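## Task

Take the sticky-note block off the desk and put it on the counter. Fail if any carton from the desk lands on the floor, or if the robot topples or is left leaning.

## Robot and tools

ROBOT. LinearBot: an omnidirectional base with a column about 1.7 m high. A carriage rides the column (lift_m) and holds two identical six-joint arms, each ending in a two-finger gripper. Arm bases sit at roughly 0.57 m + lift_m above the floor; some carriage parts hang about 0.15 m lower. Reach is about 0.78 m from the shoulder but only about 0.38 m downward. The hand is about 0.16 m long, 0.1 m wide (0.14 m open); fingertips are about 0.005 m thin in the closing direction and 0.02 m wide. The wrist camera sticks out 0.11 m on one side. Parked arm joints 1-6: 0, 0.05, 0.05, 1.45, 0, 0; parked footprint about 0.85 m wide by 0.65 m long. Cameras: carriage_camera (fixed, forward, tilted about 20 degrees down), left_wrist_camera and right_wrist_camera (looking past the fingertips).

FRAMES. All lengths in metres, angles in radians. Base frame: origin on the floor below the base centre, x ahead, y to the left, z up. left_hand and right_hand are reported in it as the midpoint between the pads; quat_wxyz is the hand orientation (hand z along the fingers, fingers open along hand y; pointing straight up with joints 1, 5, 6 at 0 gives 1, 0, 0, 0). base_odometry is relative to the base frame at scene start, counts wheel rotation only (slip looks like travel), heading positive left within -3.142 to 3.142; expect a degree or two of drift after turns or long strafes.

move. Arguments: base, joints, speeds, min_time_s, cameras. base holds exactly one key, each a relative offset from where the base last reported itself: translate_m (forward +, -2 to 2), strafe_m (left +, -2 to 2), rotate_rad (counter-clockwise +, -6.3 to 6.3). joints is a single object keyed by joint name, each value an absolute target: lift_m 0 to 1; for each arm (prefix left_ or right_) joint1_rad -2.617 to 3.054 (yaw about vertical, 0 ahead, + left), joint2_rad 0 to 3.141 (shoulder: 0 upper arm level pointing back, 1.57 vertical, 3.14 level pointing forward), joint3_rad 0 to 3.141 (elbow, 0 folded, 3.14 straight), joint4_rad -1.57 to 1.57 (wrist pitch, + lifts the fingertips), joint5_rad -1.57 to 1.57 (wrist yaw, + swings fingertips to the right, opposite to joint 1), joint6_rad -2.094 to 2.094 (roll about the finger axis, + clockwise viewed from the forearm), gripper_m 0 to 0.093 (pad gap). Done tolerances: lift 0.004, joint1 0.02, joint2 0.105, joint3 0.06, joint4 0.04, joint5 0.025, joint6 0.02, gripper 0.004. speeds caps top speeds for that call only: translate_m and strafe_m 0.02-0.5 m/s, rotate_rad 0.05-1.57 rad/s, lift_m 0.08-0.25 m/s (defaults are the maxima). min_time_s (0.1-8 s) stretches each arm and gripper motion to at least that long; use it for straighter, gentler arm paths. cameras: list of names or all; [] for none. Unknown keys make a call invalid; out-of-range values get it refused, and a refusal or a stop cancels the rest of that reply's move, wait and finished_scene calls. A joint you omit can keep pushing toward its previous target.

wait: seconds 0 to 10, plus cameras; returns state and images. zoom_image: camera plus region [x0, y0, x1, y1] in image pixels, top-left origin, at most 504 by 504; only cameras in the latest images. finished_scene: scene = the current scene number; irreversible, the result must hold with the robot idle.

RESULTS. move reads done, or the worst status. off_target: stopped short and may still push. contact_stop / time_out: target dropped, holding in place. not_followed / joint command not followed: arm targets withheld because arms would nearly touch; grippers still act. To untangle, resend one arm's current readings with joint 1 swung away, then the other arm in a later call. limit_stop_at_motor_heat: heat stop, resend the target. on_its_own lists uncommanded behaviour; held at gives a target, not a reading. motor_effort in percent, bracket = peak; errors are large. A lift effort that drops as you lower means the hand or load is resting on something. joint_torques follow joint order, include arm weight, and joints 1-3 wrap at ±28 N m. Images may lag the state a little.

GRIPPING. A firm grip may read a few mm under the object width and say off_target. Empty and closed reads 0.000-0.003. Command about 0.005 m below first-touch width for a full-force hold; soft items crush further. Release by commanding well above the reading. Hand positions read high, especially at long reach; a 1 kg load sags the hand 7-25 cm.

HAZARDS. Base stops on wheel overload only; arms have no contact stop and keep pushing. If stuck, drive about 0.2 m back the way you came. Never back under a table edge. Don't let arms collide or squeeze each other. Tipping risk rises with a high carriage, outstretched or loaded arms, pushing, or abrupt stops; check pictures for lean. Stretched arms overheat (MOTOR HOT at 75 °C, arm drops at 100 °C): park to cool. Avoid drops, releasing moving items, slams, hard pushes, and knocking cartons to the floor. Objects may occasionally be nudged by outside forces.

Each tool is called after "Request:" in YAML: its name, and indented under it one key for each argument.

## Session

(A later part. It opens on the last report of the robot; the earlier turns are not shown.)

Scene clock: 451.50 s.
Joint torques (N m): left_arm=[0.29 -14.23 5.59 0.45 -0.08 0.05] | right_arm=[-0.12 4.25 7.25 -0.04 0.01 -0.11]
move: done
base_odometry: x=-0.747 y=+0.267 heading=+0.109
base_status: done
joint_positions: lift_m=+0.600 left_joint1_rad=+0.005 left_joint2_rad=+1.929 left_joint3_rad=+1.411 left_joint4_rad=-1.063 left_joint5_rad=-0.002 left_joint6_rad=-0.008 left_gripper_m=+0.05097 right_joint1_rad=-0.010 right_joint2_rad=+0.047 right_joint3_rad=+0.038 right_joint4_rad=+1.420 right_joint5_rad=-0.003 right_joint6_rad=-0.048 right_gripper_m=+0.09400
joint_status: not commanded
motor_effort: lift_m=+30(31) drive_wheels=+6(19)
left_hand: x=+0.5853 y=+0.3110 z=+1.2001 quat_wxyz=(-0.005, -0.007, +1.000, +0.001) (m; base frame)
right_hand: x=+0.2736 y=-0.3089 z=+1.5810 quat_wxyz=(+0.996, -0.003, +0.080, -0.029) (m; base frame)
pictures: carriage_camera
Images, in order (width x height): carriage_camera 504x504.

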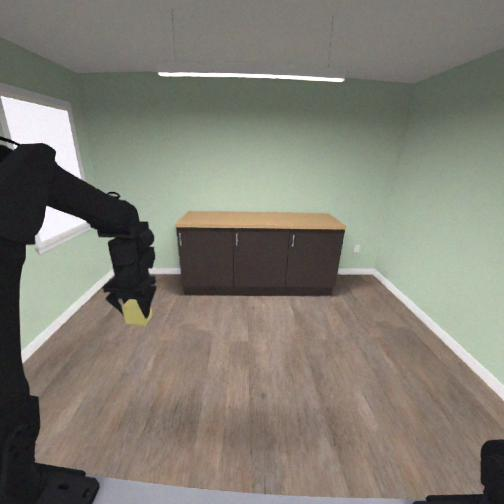

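Request:
move:
  base: {"translate_m": 1.7}
  cameras: ["carriage_camera"]

Scene clock: 463.47 s.
Joint torques (N m): left_arm=[0.25 -14.11 5.56 0.49 -0.09 0.04] | right_arm=[-0.09 4.26 7.25 -0.05 0.01 -0.12]
move: done
base_odometry: x=+0.942 y=+0.455 heading=+0.111
base_status: done
joint_positions: lift_m=+0.600 left_joint1_rad=+0.004 left_joint2_rad=+1.928 left_joint3_rad=+1.411 left_joint4_rad=-1.066 left_joint5_rad=-0.002 left_joint6_rad=-0.008 left_gripper_m=+0.05097 right_joint1_rad=-0.010 right_joint2_rad=+0.047 right_joint3_rad=+0.038 right_joint4_rad=+1.420 right_joint5_rad=-0.003 right_joint6_rad=-0.048 right_gripper_m=+0.09400
joint_status: not commanded
motor_effort: lift_m=+31(31) drive_wheels=-12(24)
left_hand: x=+0.5844 y=+0.3109 z=+1.2002 quat_wxyz=(-0.007, -0.006, +1.000, +0.001) (m; base frame)
right_hand: x=+0.2734 y=-0.3089 z=+1.5810 quat_wxyz=(+0.996, -0.003, +0.079, -0.029) (m; base frame)
pictures: carriage_camera
Images, in order (width x height): carriage_camera 504x504.

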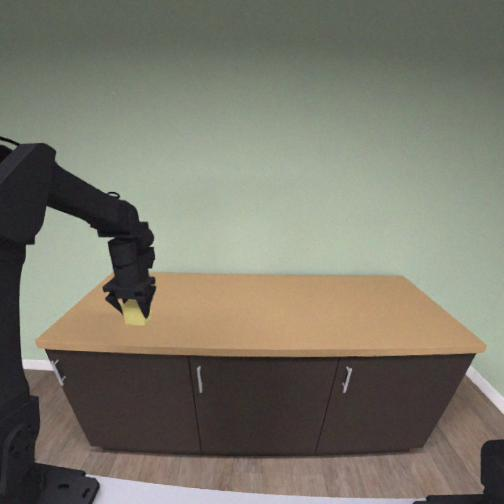

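Request:
move:
  base: {"translate_m": 0.45}
  speeds: {"translate_m": 0.25}
  cameras: ["carriage_camera"]

Request:
move:
  joints: {"left_joint1_rad": 0, "left_joint2_rad": 2.81, "left_joint3_rad": 1.986, "left_joint4_rad": -0.745}
  min_time_s: 2
  cameras: ["carriage_camera", "left_wrist_camera"]

Scene clock: 477.83 s.
Joint torques (N m): left_arm=[0.32 -14.05 5.55 0.52 -0.1 0.04] | right_arm=[-0.05 4.25 7.31 -0.07 0.01 -0.11]
move: done
base_odometry: x=+1.390 y=+0.506 heading=+0.112
base_status: done
joint_positions: lift_m=+0.600 left_joint1_rad=+0.004 left_joint2_rad=+1.927 left_joint3_rad=+1.411 left_joint4_rad=-1.069 left_joint5_rad=-0.002 left_joint6_rad=-0.008 left_gripper_m=+0.05097 right_joint1_rad=-0.010 right_joint2_rad=+0.047 right_joint3_rad=+0.038 right_joint4_rad=+1.420 right_joint5_rad=-0.003 right_joint6_rad=-0.048 right_gripper_m=+0.09400
joint_status: not commanded
motor_effort: lift_m=+31(31) drive_wheels=-11(19)
left_hand: x=+0.5840 y=+0.3108 z=+1.2006 quat_wxyz=(-0.007, -0.006, +1.000, +0.001) (m; base frame)
right_hand: x=+0.2734 y=-0.3089 z=+1.5810 quat_wxyz=(+0.996, -0.003, +0.079, -0.029) (m; base frame)
pictures: carriage_camera
Images, in order (width x height): carriage_camera 504x504.

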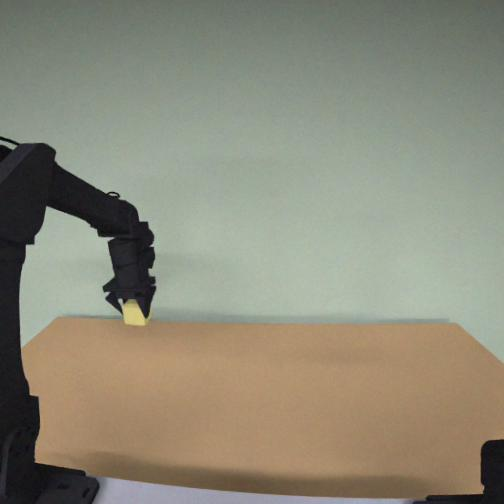

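Scene clock: 480.13 s.
Joint torques (N m): left_arm=[0.29 -15.43 8.03 0.68 -0.09 0.04] | right_arm=[-0.08 4.26 7.23 -0.05 0.01 -0.11]
move: done
base_odometry: x=+1.390 y=+0.506 heading=+0.112
base_status: not commanded
joint_positions: lift_m=+0.600 left_joint1_rad=+0.004 left_joint2_rad=+2.793 left_joint3_rad=+1.964 left_joint4_rad=-0.757 left_joint5_rad=-0.002 left_joint6_rad=-0.008 left_gripper_m=+0.05097 right_joint1_rad=-0.010 right_joint2_rad=+0.047 right_joint3_rad=+0.038 right_joint4_rad=+1.420 right_joint5_rad=-0.003 right_joint6_rad=-0.048 right_gripper_m=+0.09400
joint_status: all done
motor_effort: lift_m=+31(31) drive_wheels=+7(12)
left_hand: x=+0.7069 y=+0.3113 z=+0.9721 quat_wxyz=(-0.008, -0.006, +1.000, +0.001) (m; base frame)
right_hand: x=+0.2734 y=-0.3089 z=+1.5810 quat_wxyz=(+0.996, -0.003, +0.079, -0.029) (m; base frame)
pictures: carriage_camera, left_wrist_camera
Images, in order (width x height): carriage_camera 504x504, left_wrist_camera 504x504.

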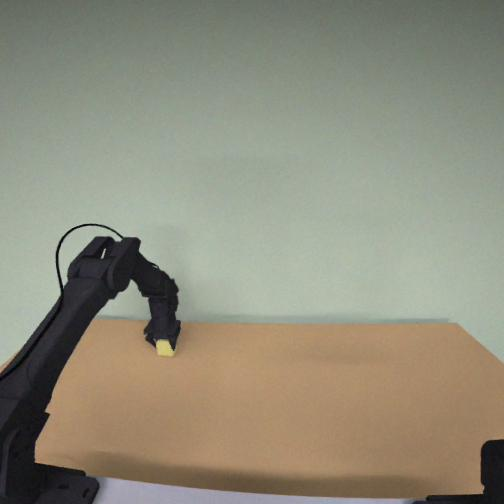

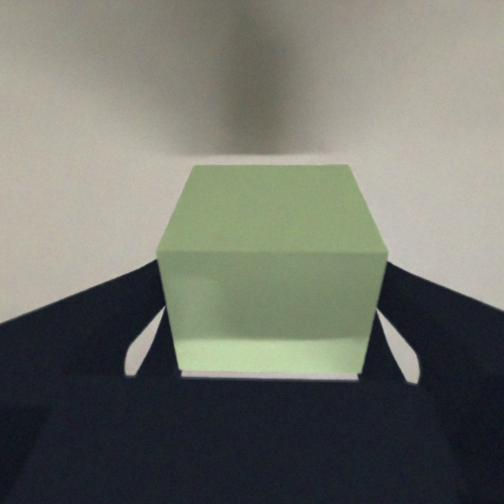

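Request:
move:
  joints: {"lift_m": 0.55}
  speeds: {"lift_m": 0.1}
  cameras: ["left_wrist_camera", "carriage_camera"]

Request:
zoom_image:
  camera: "carriage_camera"
  region: [100, 280, 260, 400]

Scene clock: 486.97 s.
Joint torques (N m): left_arm=[0.31 -14.41 6 1.05 -0.11 0.04] | right_arm=[-0.03 4.21 7.23 -0.05 0 -0.11]
move: done
base_odometry: x=+1.390 y=+0.506 heading=+0.112
base_status: not commanded
joint_positions: lift_m=+0.550 left_joint1_rad=+0.004 left_joint2_rad=+2.781 left_joint3_rad=+1.986 left_joint4_rad=-0.784 left_joint5_rad=-0.001 left_joint6_rad=-0.008 left_gripper_m=+0.05097 right_joint1_rad=-0.010 right_joint2_rad=+0.047 right_joint3_rad=+0.038 right_joint4_rad=+1.420 right_joint5_rad=-0.003 right_joint6_rad=-0.048 right_gripper_m=+0.09400
joint_status: all done
motor_effort: lift_m=+26(27) drive_wheels=+7(12)
left_hand: x=+0.7123 y=+0.3111 z=+0.9330 quat_wxyz=(-0.004, -0.006, +1.000, +0.001) (m; base frame)
right_hand: x=+0.2734 y=-0.3089 z=+1.5315 quat_wxyz=(+0.996, -0.003, +0.079, -0.029) (m; base frame)
pictures: carriage_camera, left_wrist_camera
Images, in order (width x height): carriage_camera 504x504, left_wrist_camera 504x504.

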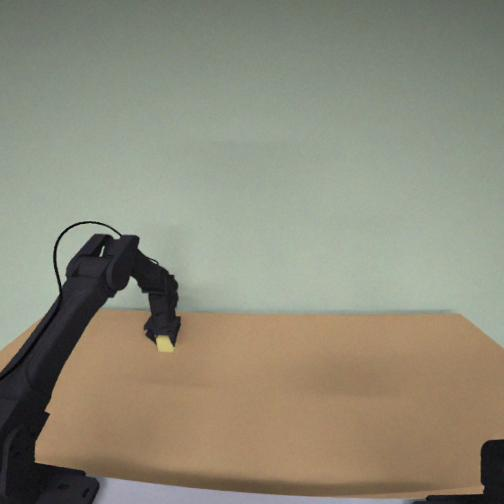

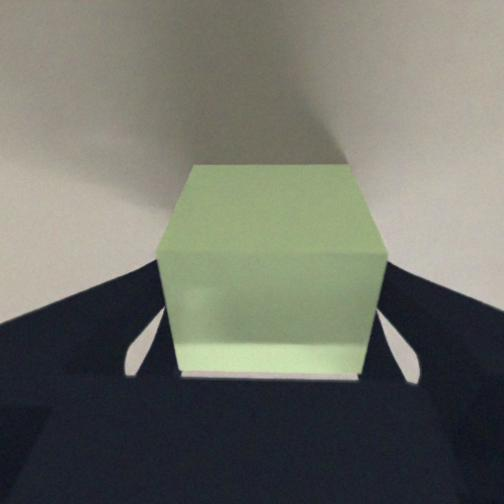

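Scaled by 3.150 from the camera's 504x504 image, which has a finer 720x720 frame.

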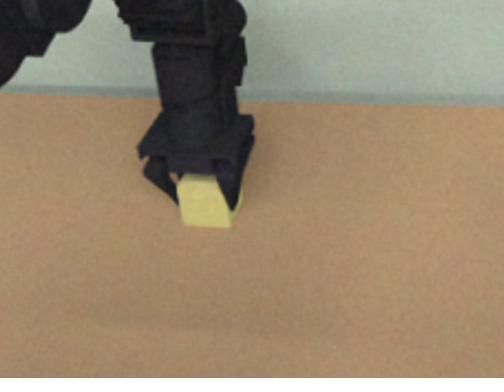

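Request:
move:
  joints: {"lift_m": 0.562}
  speeds: {"lift_m": 0.08}
  cameras: []

Scene clock: 578.40 s.
Joint torques (N m): left_arm=[0.39 -15.77 6.04 0.71 -0.1 0.04] | right_arm=[-0.03 4.26 7.25 -0.04 0.01 -0.12]
move: done
base_odometry: x=+1.390 y=+0.506 heading=+0.112
base_status: not commanded
joint_positions: lift_m=+0.562 left_joint1_rad=+0.004 left_joint2_rad=+2.795 left_joint3_rad=+1.986 left_joint4_rad=-0.758 left_joint5_rad=-0.001 left_joint6_rad=-0.008 left_gripper_m=+0.05097 right_joint1_rad=-0.010 right_joint2_rad=+0.047 right_joint3_rad=+0.038 right_joint4_rad=+1.420 right_joint5_rad=-0.003 right_joint6_rad=-0.048 right_gripper_m=+0.09400
joint_status: all done
motor_effort: lift_m=+31(36) drive_wheels=-11(11)
left_hand: x=+0.7146 y=+0.3112 z=+0.9378 quat_wxyz=(+0.002, -0.006, +1.000, +0.001) (m; base frame)
right_hand: x=+0.2734 y=-0.3089 z=+1.5430 quat_wxyz=(+0.996, -0.003, +0.079, -0.029) (m; base frame)
pictures: none
No camera images: "cameras" was empty.

Request:
move:
  joints: {"left_gripper_m": 0.075}
  min_time_s: 1.5
  cameras: ["left_wrist_camera"]

Scene clock: 583.50 s.
Joint torques (N m): left_arm=[0.25 -15.73 5.94 0.71 -0.1 0.03] | right_arm=[-0.06 4.26 7.27 -0.05 0 -0.12]
move: done
base_odometry: x=+1.390 y=+0.506 heading=+0.112
base_status: not commanded
joint_positions: lift_m=+0.562 left_joint1_rad=+0.004 left_joint2_rad=+2.795 left_joint3_rad=+1.986 left_joint4_rad=-0.756 left_joint5_rad=-0.001 left_joint6_rad=-0.008 left_gripper_m=+0.07494 right_joint1_rad=-0.010 right_joint2_rad=+0.047 right_joint3_rad=+0.038 right_joint4_rad=+1.420 right_joint5_rad=-0.003 right_joint6_rad=-0.048 right_gripper_m=+0.09400
joint_status: all done
motor_effort: lift_m=+31(31) drive_wheels=+5(8)
left_hand: x=+0.7152 y=+0.3111 z=+0.9379 quat_wxyz=(+0.003, -0.006, +1.000, +0.000) (m; base frame)
right_hand: x=+0.2734 y=-0.3089 z=+1.5430 quat_wxyz=(+0.996, -0.003, +0.079, -0.029) (m; base frame)
pictures: left_wrist_camera
Images, in order (width x height): left_wrist_camera 504x504.

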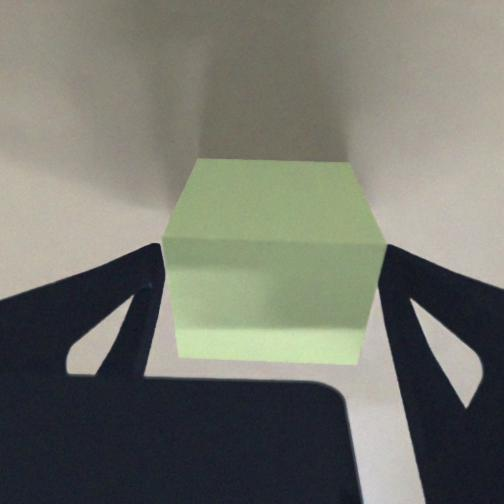

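Request:
move:
  joints: {"lift_m": 0.68, "left_gripper_m": 0.09}
  speeds: {"lift_m": 0.15}
  cameras: ["left_wrist_camera"]

Request:
move:
  joints: {"left_joint1_rad": 0, "left_joint2_rad": 1.9, "left_joint3_rad": 1.4, "left_joint4_rad": -1.07}
  min_time_s: 1.5
  cameras: ["carriage_camera", "left_wrist_camera"]

Scene clock: 618.20 s.
Joint torques (N m): left_arm=[0.31 -16.27 6.09 0.57 -0.11 0.04] | right_arm=[-0.09 4.23 7.25 -0.05 0 -0.11]
move: done
base_odometry: x=+1.390 y=+0.506 heading=+0.112
base_status: not commanded
joint_positions: lift_m=+0.680 left_joint1_rad=+0.004 left_joint2_rad=+2.801 left_joint3_rad=+1.986 left_joint4_rad=-0.749 left_joint5_rad=-0.001 left_joint6_rad=-0.008 left_gripper_m=+0.08992 right_joint1_rad=-0.010 right_joint2_rad=+0.047 right_joint3_rad=+0.038 right_joint4_rad=+1.420 right_joint5_rad=-0.003 right_joint6_rad=-0.048 right_gripper_m=+0.09400
joint_status: all done
motor_effort: lift_m=+31(37) drive_wheels=+7(11)
left_hand: x=+0.7149 y=+0.3111 z=+1.0530 quat_wxyz=(+0.003, -0.006, +1.000, +0.000) (m; base frame)
right_hand: x=+0.2734 y=-0.3089 z=+1.6610 quat_wxyz=(+0.996, -0.003, +0.079, -0.029) (m; base frame)
pictures: left_wrist_camera
Images, in order (width x height): left_wrist_camera 504x504.

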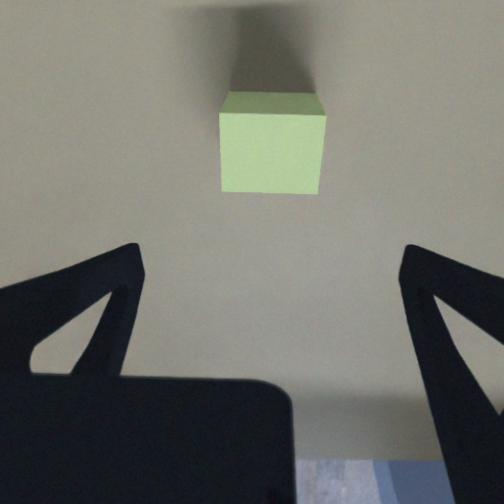

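Scene clock: 620.00 s.
Joint torques (N m): left_arm=[0.29 -13.81 5.37 0.47 -0.1 0.04] | right_arm=[-0.09 4.3 7.25 -0.05 0 -0.12]
move: done
base_odometry: x=+1.390 y=+0.506 heading=+0.112
base_status: not commanded
joint_positions: lift_m=+0.680 left_joint1_rad=+0.004 left_joint2_rad=+1.924 left_joint3_rad=+1.414 left_joint4_rad=-1.055 left_joint5_rad=-0.001 left_joint6_rad=-0.008 left_gripper_m=+0.08992 right_joint1_rad=-0.010 right_joint2_rad=+0.047 right_joint3_rad=+0.038 right_joint4_rad=+1.420 right_joint5_rad=-0.003 right_joint6_rad=-0.048 right_gripper_m=+0.09400
joint_status: all done
motor_effort: lift_m=+31(31) drive_wheels=-10(12)
left_hand: x=+0.5885 y=+0.3106 z=+1.2823 quat_wxyz=(+0.003, -0.006, +1.000, +0.000) (m; base frame)
right_hand: x=+0.2734 y=-0.3089 z=+1.6610 quat_wxyz=(+0.996, -0.003, +0.079, -0.029) (m; base frame)
pictures: carriage_camera, left_wrist_camera
Images, in order (width x height): carriage_camera 504x504, left_wrist_camera 504x504.

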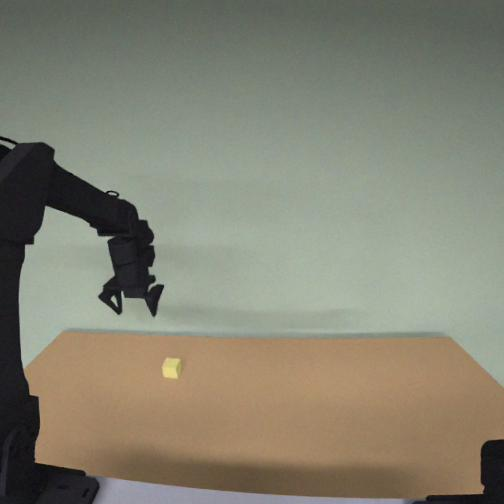

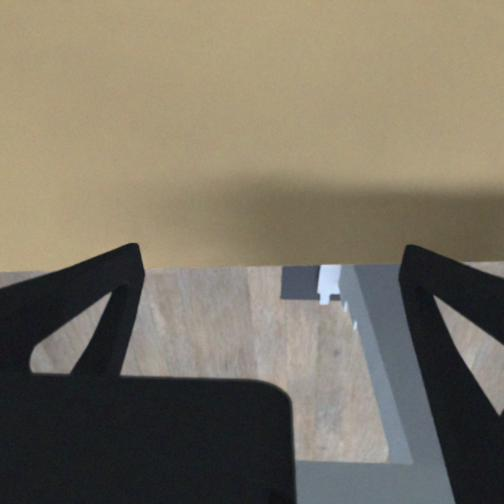

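Request:
move:
  base: {"translate_m": -0.4}
  joints: {"left_joint1_rad": 0, "left_joint2_rad": 0.05, "left_joint3_rad": 0.05, "left_joint4_rad": 1.45, "left_joint5_rad": 0, "left_joint6_rad": 0, "lift_m": 0.6}
  min_time_s: 3
  cameras: ["carriage_camera"]

Request:
wait:
  seconds: 10
  cameras: ["carriage_camera"]

Scene clock: 699.50 s.
Joint torques (N m): left_arm=[0.47 3.32 4.68 -0.04 -0.11 0.04] | right_arm=[-0.09 4.29 7.27 -0.05 0 -0.13]
move: done
base_odometry: x=+0.992 y=+0.461 heading=+0.113
base_status: done
joint_positions: lift_m=+0.600 left_joint1_rad=+0.002 left_joint2_rad=+0.060 left_joint3_rad=+0.063 left_joint4_rad=+1.435 left_joint5_rad=+0.000 left_joint6_rad=-0.008 left_gripper_m=+0.08992 right_joint1_rad=-0.010 right_joint2_rad=+0.047 right_joint3_rad=+0.038 right_joint4_rad=+1.419 right_joint5_rad=-0.003 right_joint6_rad=-0.048 right_gripper_m=+0.09400
joint_status: all done
motor_effort: lift_m=+28(29) drive_wheels=-11(19)
left_hand: x=+0.2666 y=+0.3091 z=+1.5885 quat_wxyz=(+0.998, -0.001, +0.066, -0.003) (m; base frame)
right_hand: x=+0.2738 y=-0.3089 z=+1.5812 quat_wxyz=(+0.996, -0.003, +0.080, -0.029) (m; base frame)
pictures: carriage_camera
Images, in order (width x height): carriage_camera 504x504.

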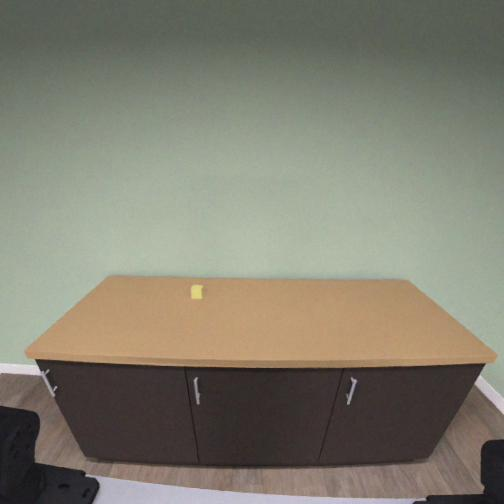

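Scene clock: 709.50 s.
Joint torques (N m): left_arm=[0.49 3.33 4.7 -0.06 -0.12 0.04] | right_arm=[-0.09 4.29 7.32 -0.04 0 -0.12]
base_odometry: x=+0.992 y=+0.461 heading=+0.113
base_status: done
joint_positions: lift_m=+0.600 left_joint1_rad=+0.002 left_joint2_rad=+0.060 left_joint3_rad=+0.063 left_joint4_rad=+1.438 left_joint5_rad=+0.000 left_joint6_rad=-0.008 left_gripper_m=+0.08992 right_joint1_rad=-0.010 right_joint2_rad=+0.047 right_joint3_rad=+0.038 right_joint4_rad=+1.419 right_joint5_rad=-0.003 right_joint6_rad=-0.048 right_gripper_m=+0.09400
joint_status: all done
motor_effort: lift_m=+28(29) drive_wheels=-12(19)
left_hand: x=+0.2660 y=+0.3091 z=+1.5886 quat_wxyz=(+0.998, -0.001, +0.065, -0.003) (m; base frame)
right_hand: x=+0.2738 y=-0.3089 z=+1.5812 quat_wxyz=(+0.996, -0.003, +0.080, -0.029) (m; base frame)
wait: 10.00 s; at rest by 0.27 s
pictures: carriage_camera
Images, in order (width x height): carriage_camera 504x504.

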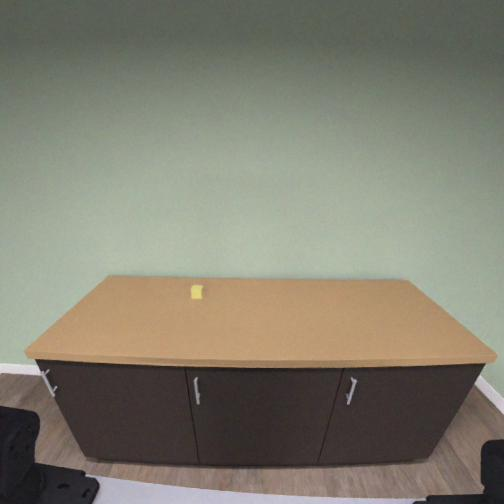

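Request:
finished_scene:
  scene: 1

The scene is finished: the task was done.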